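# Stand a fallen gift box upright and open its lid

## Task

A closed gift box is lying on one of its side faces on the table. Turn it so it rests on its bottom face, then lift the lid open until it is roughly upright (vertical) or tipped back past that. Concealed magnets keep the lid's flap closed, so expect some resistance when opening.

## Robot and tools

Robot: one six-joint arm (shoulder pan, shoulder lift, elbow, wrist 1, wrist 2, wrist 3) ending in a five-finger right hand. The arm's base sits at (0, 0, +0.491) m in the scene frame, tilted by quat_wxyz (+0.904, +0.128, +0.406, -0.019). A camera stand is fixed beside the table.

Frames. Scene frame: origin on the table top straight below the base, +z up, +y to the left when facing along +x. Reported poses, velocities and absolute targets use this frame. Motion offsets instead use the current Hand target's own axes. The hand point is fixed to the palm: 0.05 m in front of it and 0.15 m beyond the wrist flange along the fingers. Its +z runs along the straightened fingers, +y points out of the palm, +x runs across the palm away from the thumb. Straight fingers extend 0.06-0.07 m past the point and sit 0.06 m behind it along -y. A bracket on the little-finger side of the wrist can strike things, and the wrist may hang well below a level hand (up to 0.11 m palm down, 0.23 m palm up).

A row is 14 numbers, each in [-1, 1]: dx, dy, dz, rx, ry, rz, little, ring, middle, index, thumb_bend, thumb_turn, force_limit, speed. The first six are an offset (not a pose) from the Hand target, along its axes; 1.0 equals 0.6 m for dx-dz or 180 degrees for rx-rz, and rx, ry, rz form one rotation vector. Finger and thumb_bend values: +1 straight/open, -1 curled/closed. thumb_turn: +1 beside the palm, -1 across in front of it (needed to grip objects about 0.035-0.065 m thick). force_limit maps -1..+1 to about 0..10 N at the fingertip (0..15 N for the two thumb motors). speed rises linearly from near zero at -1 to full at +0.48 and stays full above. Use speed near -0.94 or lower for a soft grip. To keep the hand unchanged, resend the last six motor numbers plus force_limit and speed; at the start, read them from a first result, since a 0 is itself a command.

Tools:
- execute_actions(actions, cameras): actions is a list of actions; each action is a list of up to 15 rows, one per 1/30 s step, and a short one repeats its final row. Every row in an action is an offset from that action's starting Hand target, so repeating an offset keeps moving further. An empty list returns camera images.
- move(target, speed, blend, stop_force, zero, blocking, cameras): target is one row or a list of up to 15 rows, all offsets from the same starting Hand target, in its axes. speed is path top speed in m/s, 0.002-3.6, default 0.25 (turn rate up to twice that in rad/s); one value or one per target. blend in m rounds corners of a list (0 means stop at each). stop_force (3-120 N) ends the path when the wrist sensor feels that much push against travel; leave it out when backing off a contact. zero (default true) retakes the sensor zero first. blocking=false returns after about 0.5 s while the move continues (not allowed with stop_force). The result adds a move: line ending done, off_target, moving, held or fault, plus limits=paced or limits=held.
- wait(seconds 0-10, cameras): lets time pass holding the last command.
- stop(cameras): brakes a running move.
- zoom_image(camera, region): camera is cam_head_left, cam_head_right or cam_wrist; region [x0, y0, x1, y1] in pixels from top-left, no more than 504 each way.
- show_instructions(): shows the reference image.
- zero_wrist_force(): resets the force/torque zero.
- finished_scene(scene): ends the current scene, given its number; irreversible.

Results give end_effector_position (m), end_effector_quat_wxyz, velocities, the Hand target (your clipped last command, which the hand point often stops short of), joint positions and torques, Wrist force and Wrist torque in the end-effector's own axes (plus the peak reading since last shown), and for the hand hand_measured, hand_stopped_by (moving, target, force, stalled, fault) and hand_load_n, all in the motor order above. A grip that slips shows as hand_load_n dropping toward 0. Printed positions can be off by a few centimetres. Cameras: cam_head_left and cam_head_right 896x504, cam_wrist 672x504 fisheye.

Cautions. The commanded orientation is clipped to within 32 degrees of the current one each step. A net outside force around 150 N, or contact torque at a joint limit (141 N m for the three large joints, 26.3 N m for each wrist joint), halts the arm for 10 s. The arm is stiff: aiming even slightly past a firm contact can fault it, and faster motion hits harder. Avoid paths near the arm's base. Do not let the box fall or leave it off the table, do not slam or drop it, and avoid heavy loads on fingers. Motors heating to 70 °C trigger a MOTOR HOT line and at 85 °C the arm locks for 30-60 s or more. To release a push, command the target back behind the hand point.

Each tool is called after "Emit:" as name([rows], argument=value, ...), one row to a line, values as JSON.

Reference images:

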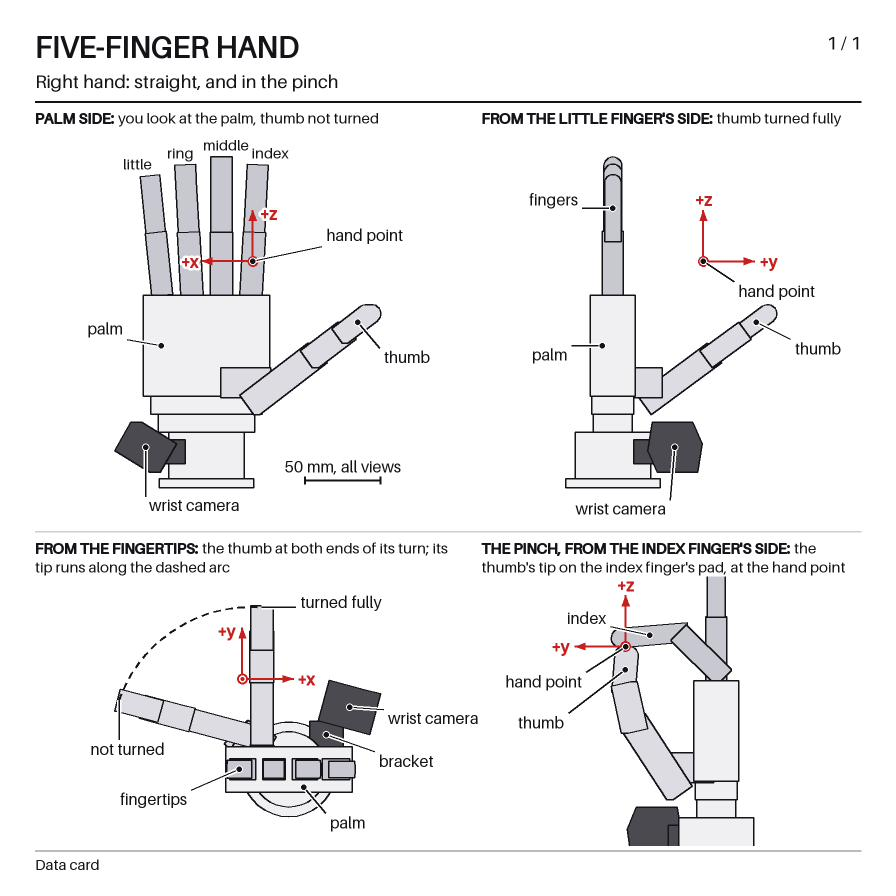

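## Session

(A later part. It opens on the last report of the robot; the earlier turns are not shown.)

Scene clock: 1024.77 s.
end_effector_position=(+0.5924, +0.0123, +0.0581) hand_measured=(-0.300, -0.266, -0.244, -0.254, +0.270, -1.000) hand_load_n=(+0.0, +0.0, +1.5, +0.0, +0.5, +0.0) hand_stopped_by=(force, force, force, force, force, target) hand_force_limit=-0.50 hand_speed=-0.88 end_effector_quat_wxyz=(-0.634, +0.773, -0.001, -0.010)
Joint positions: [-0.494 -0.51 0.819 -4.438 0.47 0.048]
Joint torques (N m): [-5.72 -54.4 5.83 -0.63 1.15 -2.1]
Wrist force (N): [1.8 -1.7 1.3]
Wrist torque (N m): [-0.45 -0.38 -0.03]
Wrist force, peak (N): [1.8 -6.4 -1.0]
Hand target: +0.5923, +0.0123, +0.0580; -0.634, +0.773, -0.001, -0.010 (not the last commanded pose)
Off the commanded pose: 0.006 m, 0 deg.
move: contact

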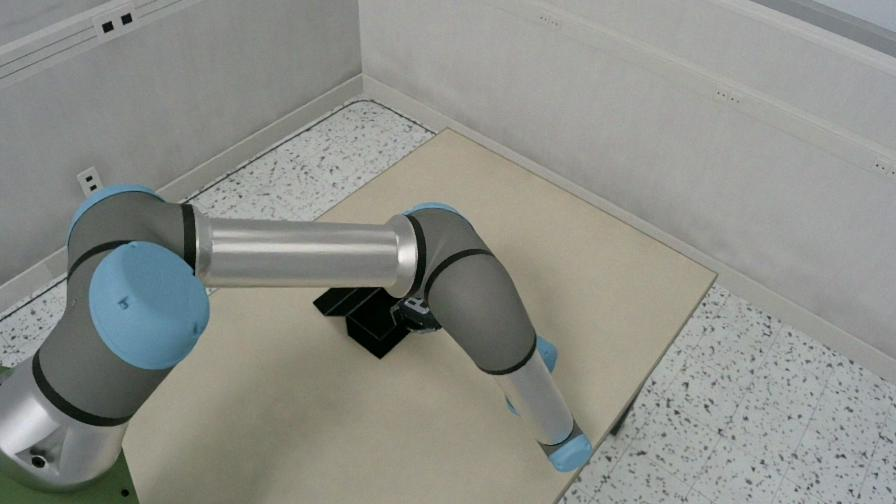

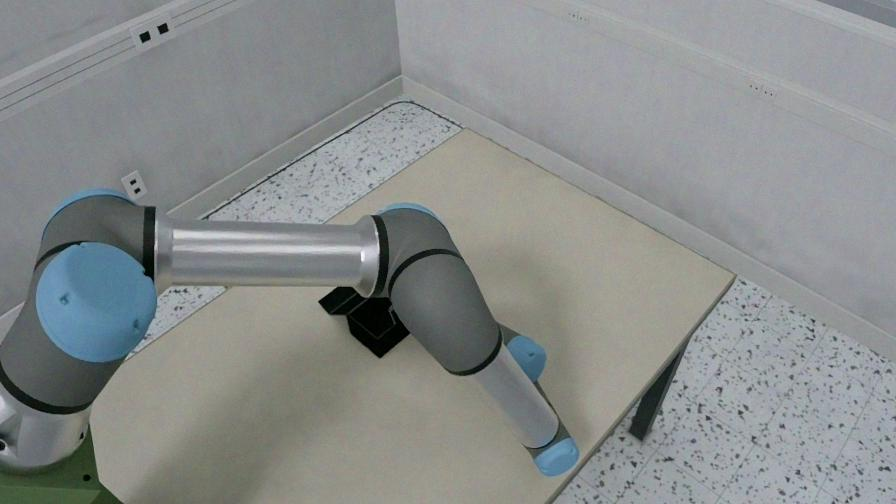

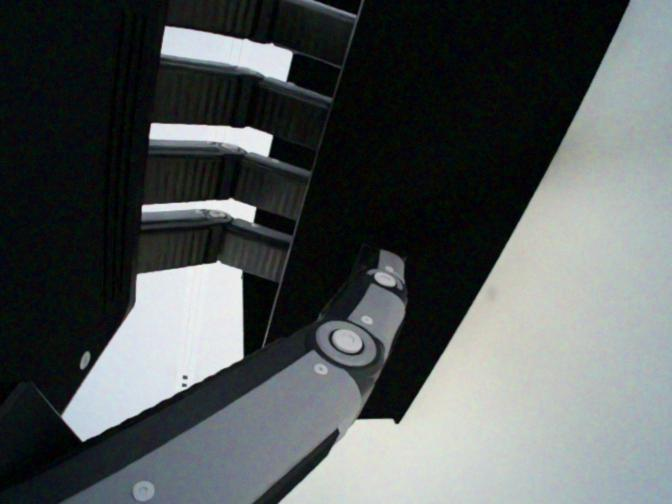

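Emit:
move(target=[0,0,0,0,0,0,-0.35,-0.35,-0.35,-0.35,1,-1,-0.5,-0.6], cameras=["cam_wrist","cam_head_left"])

Emit:
zoom_image(camera="cam_head_left", region=[300, 260, 460, 370])

Scene clock: 1029.43 s.
end_effector_position=(+0.5923, +0.0123, +0.0580) hand_measured=(-0.300, -0.266, -0.244, -0.254, +1.000, -1.000) hand_load_n=(+0.0, +0.0, +0.0, +0.0, +0.0, +0.0) hand_stopped_by=(force, force, force, force, target, target) hand_force_limit=-0.50 hand_speed=-0.60 end_effector_quat_wxyz=(-0.634, +0.773, -0.001, -0.010)
Joint positions: [-0.494 -0.51 0.819 -4.438 0.47 0.048]
Joint torques (N m): [-5.13 -51.31 6.79 -0.73 1.98 -2.09]
Wrist force (N): [2.2 -2.5 1.4]
Wrist torque (N m): [-0.48 -0.43 -0.03]
Wrist force, peak (N): [2.2 -2.5 1.4]
Hand target: +0.5923, +0.0123, +0.0580; -0.634, +0.773, -0.001, -0.010
Off the commanded pose: 0.000 m, 0 deg.
move: done
Images, in order (width x height): cam_head_left 896x504, cam_wrist 672x504.

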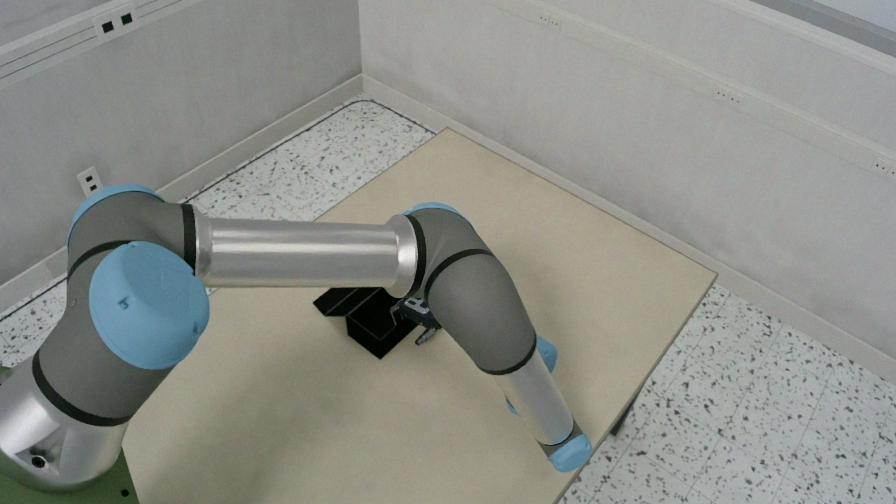

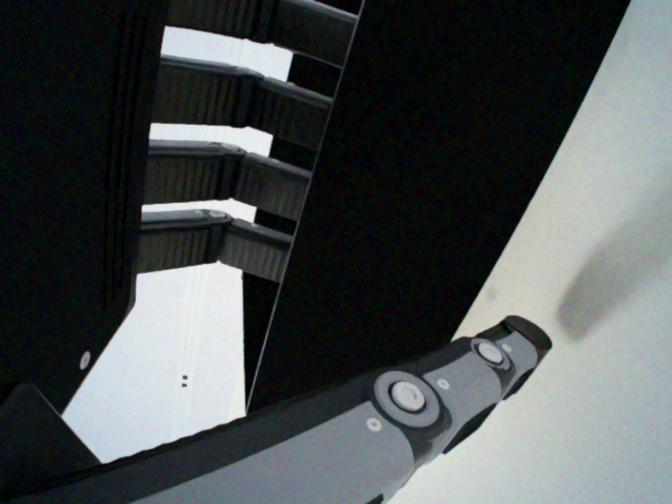

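Scaled by 3.150.

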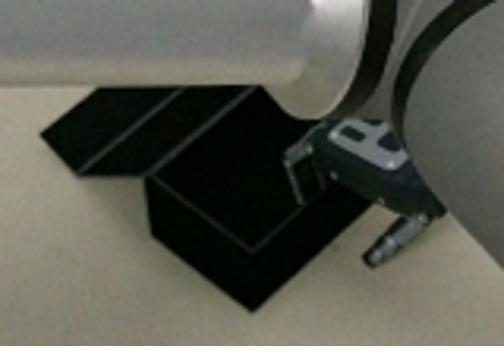

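Emit:
move([
  [0,0,0,0,0,0,0,0,0,0,1,-1,-0.5,-0.6],
  [0,-0.06,-0.01,0,0,0,0,0,0,0,1,-1,-0.5,-0.6],
  [0,-0.3,-0.1,0,0,0,0,0,0,0,1,-1,-0.5,-0.6],
], speed=[0.05,0.04,0.15], cameras=["all"])

Emit:
zoom_image(camera="cam_head_left", region=[300, 240, 460, 370])

Scene clock: 1035.93 s.
end_effector_position=(+0.5957, -0.0112, +0.2462) hand_measured=(+0.000, +0.000, +0.000, +0.000, +1.000, -1.000) hand_load_n=(+0.0, +0.0, +0.0, +0.0, +0.0, +0.0) hand_stopped_by=(target, target, target, target, target, target) hand_force_limit=-0.50 hand_speed=-0.60 end_effector_quat_wxyz=(-0.634, +0.773, -0.001, -0.010)
Joint positions: [-0.588 -0.991 1.383 -4.384 0.528 -0.108]
Joint torques (N m): [-7.05 -53.75 7.9 2.99 2.61 -2.2]
Wrist force (N): [2.0 -2.7 1.2]
Wrist torque (N m): [-0.49 -0.43 0.06]
Wrist force, peak (N): [1.8 -3.4 0.9]
Hand target: +0.5957, -0.0112, +0.2463; -0.634, +0.773, -0.001, -0.010
Off the commanded pose: 0.000 m, 0 deg.
move: done

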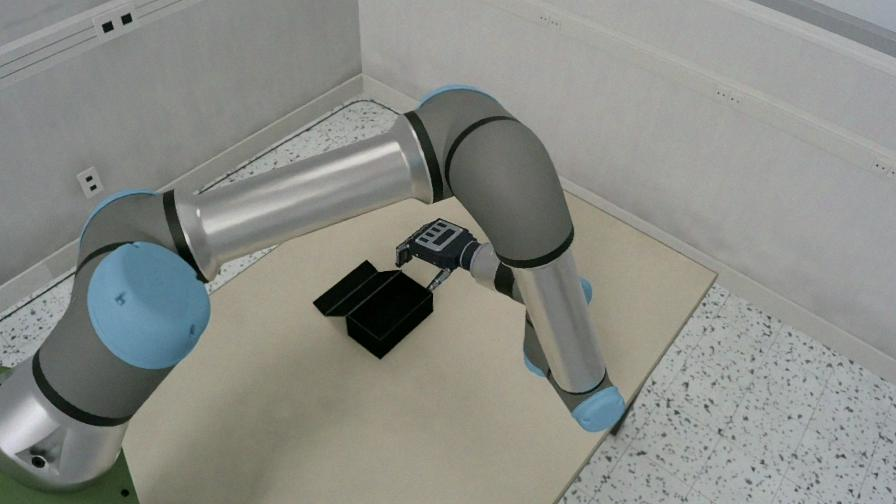

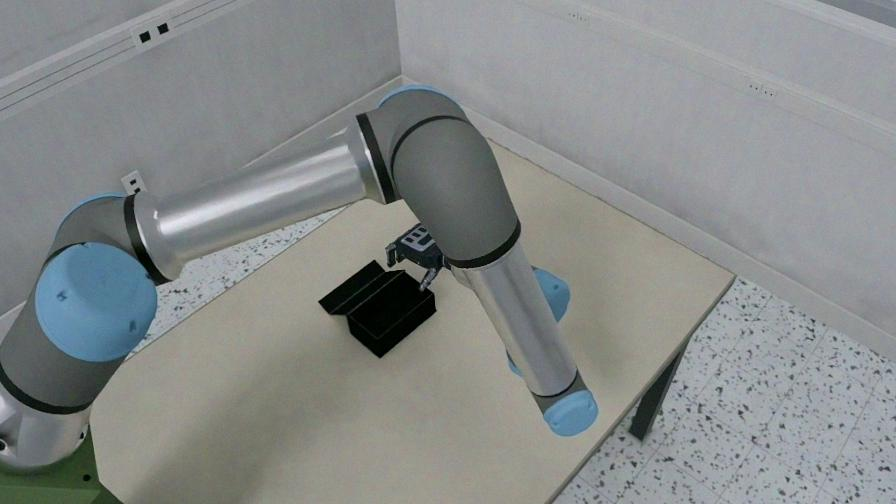

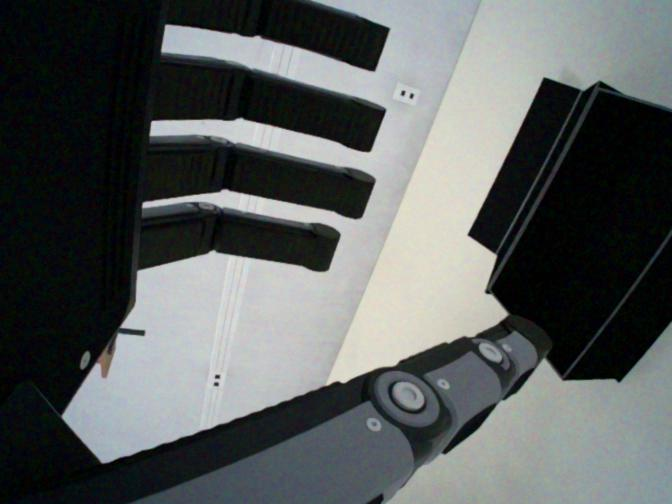

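Scaled by 3.150.

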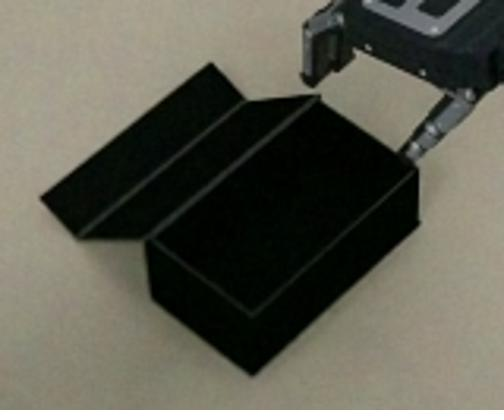

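Box upright, lid far back.

Emit:
finished_scene(scene=2)

The scene is finished: the task was done.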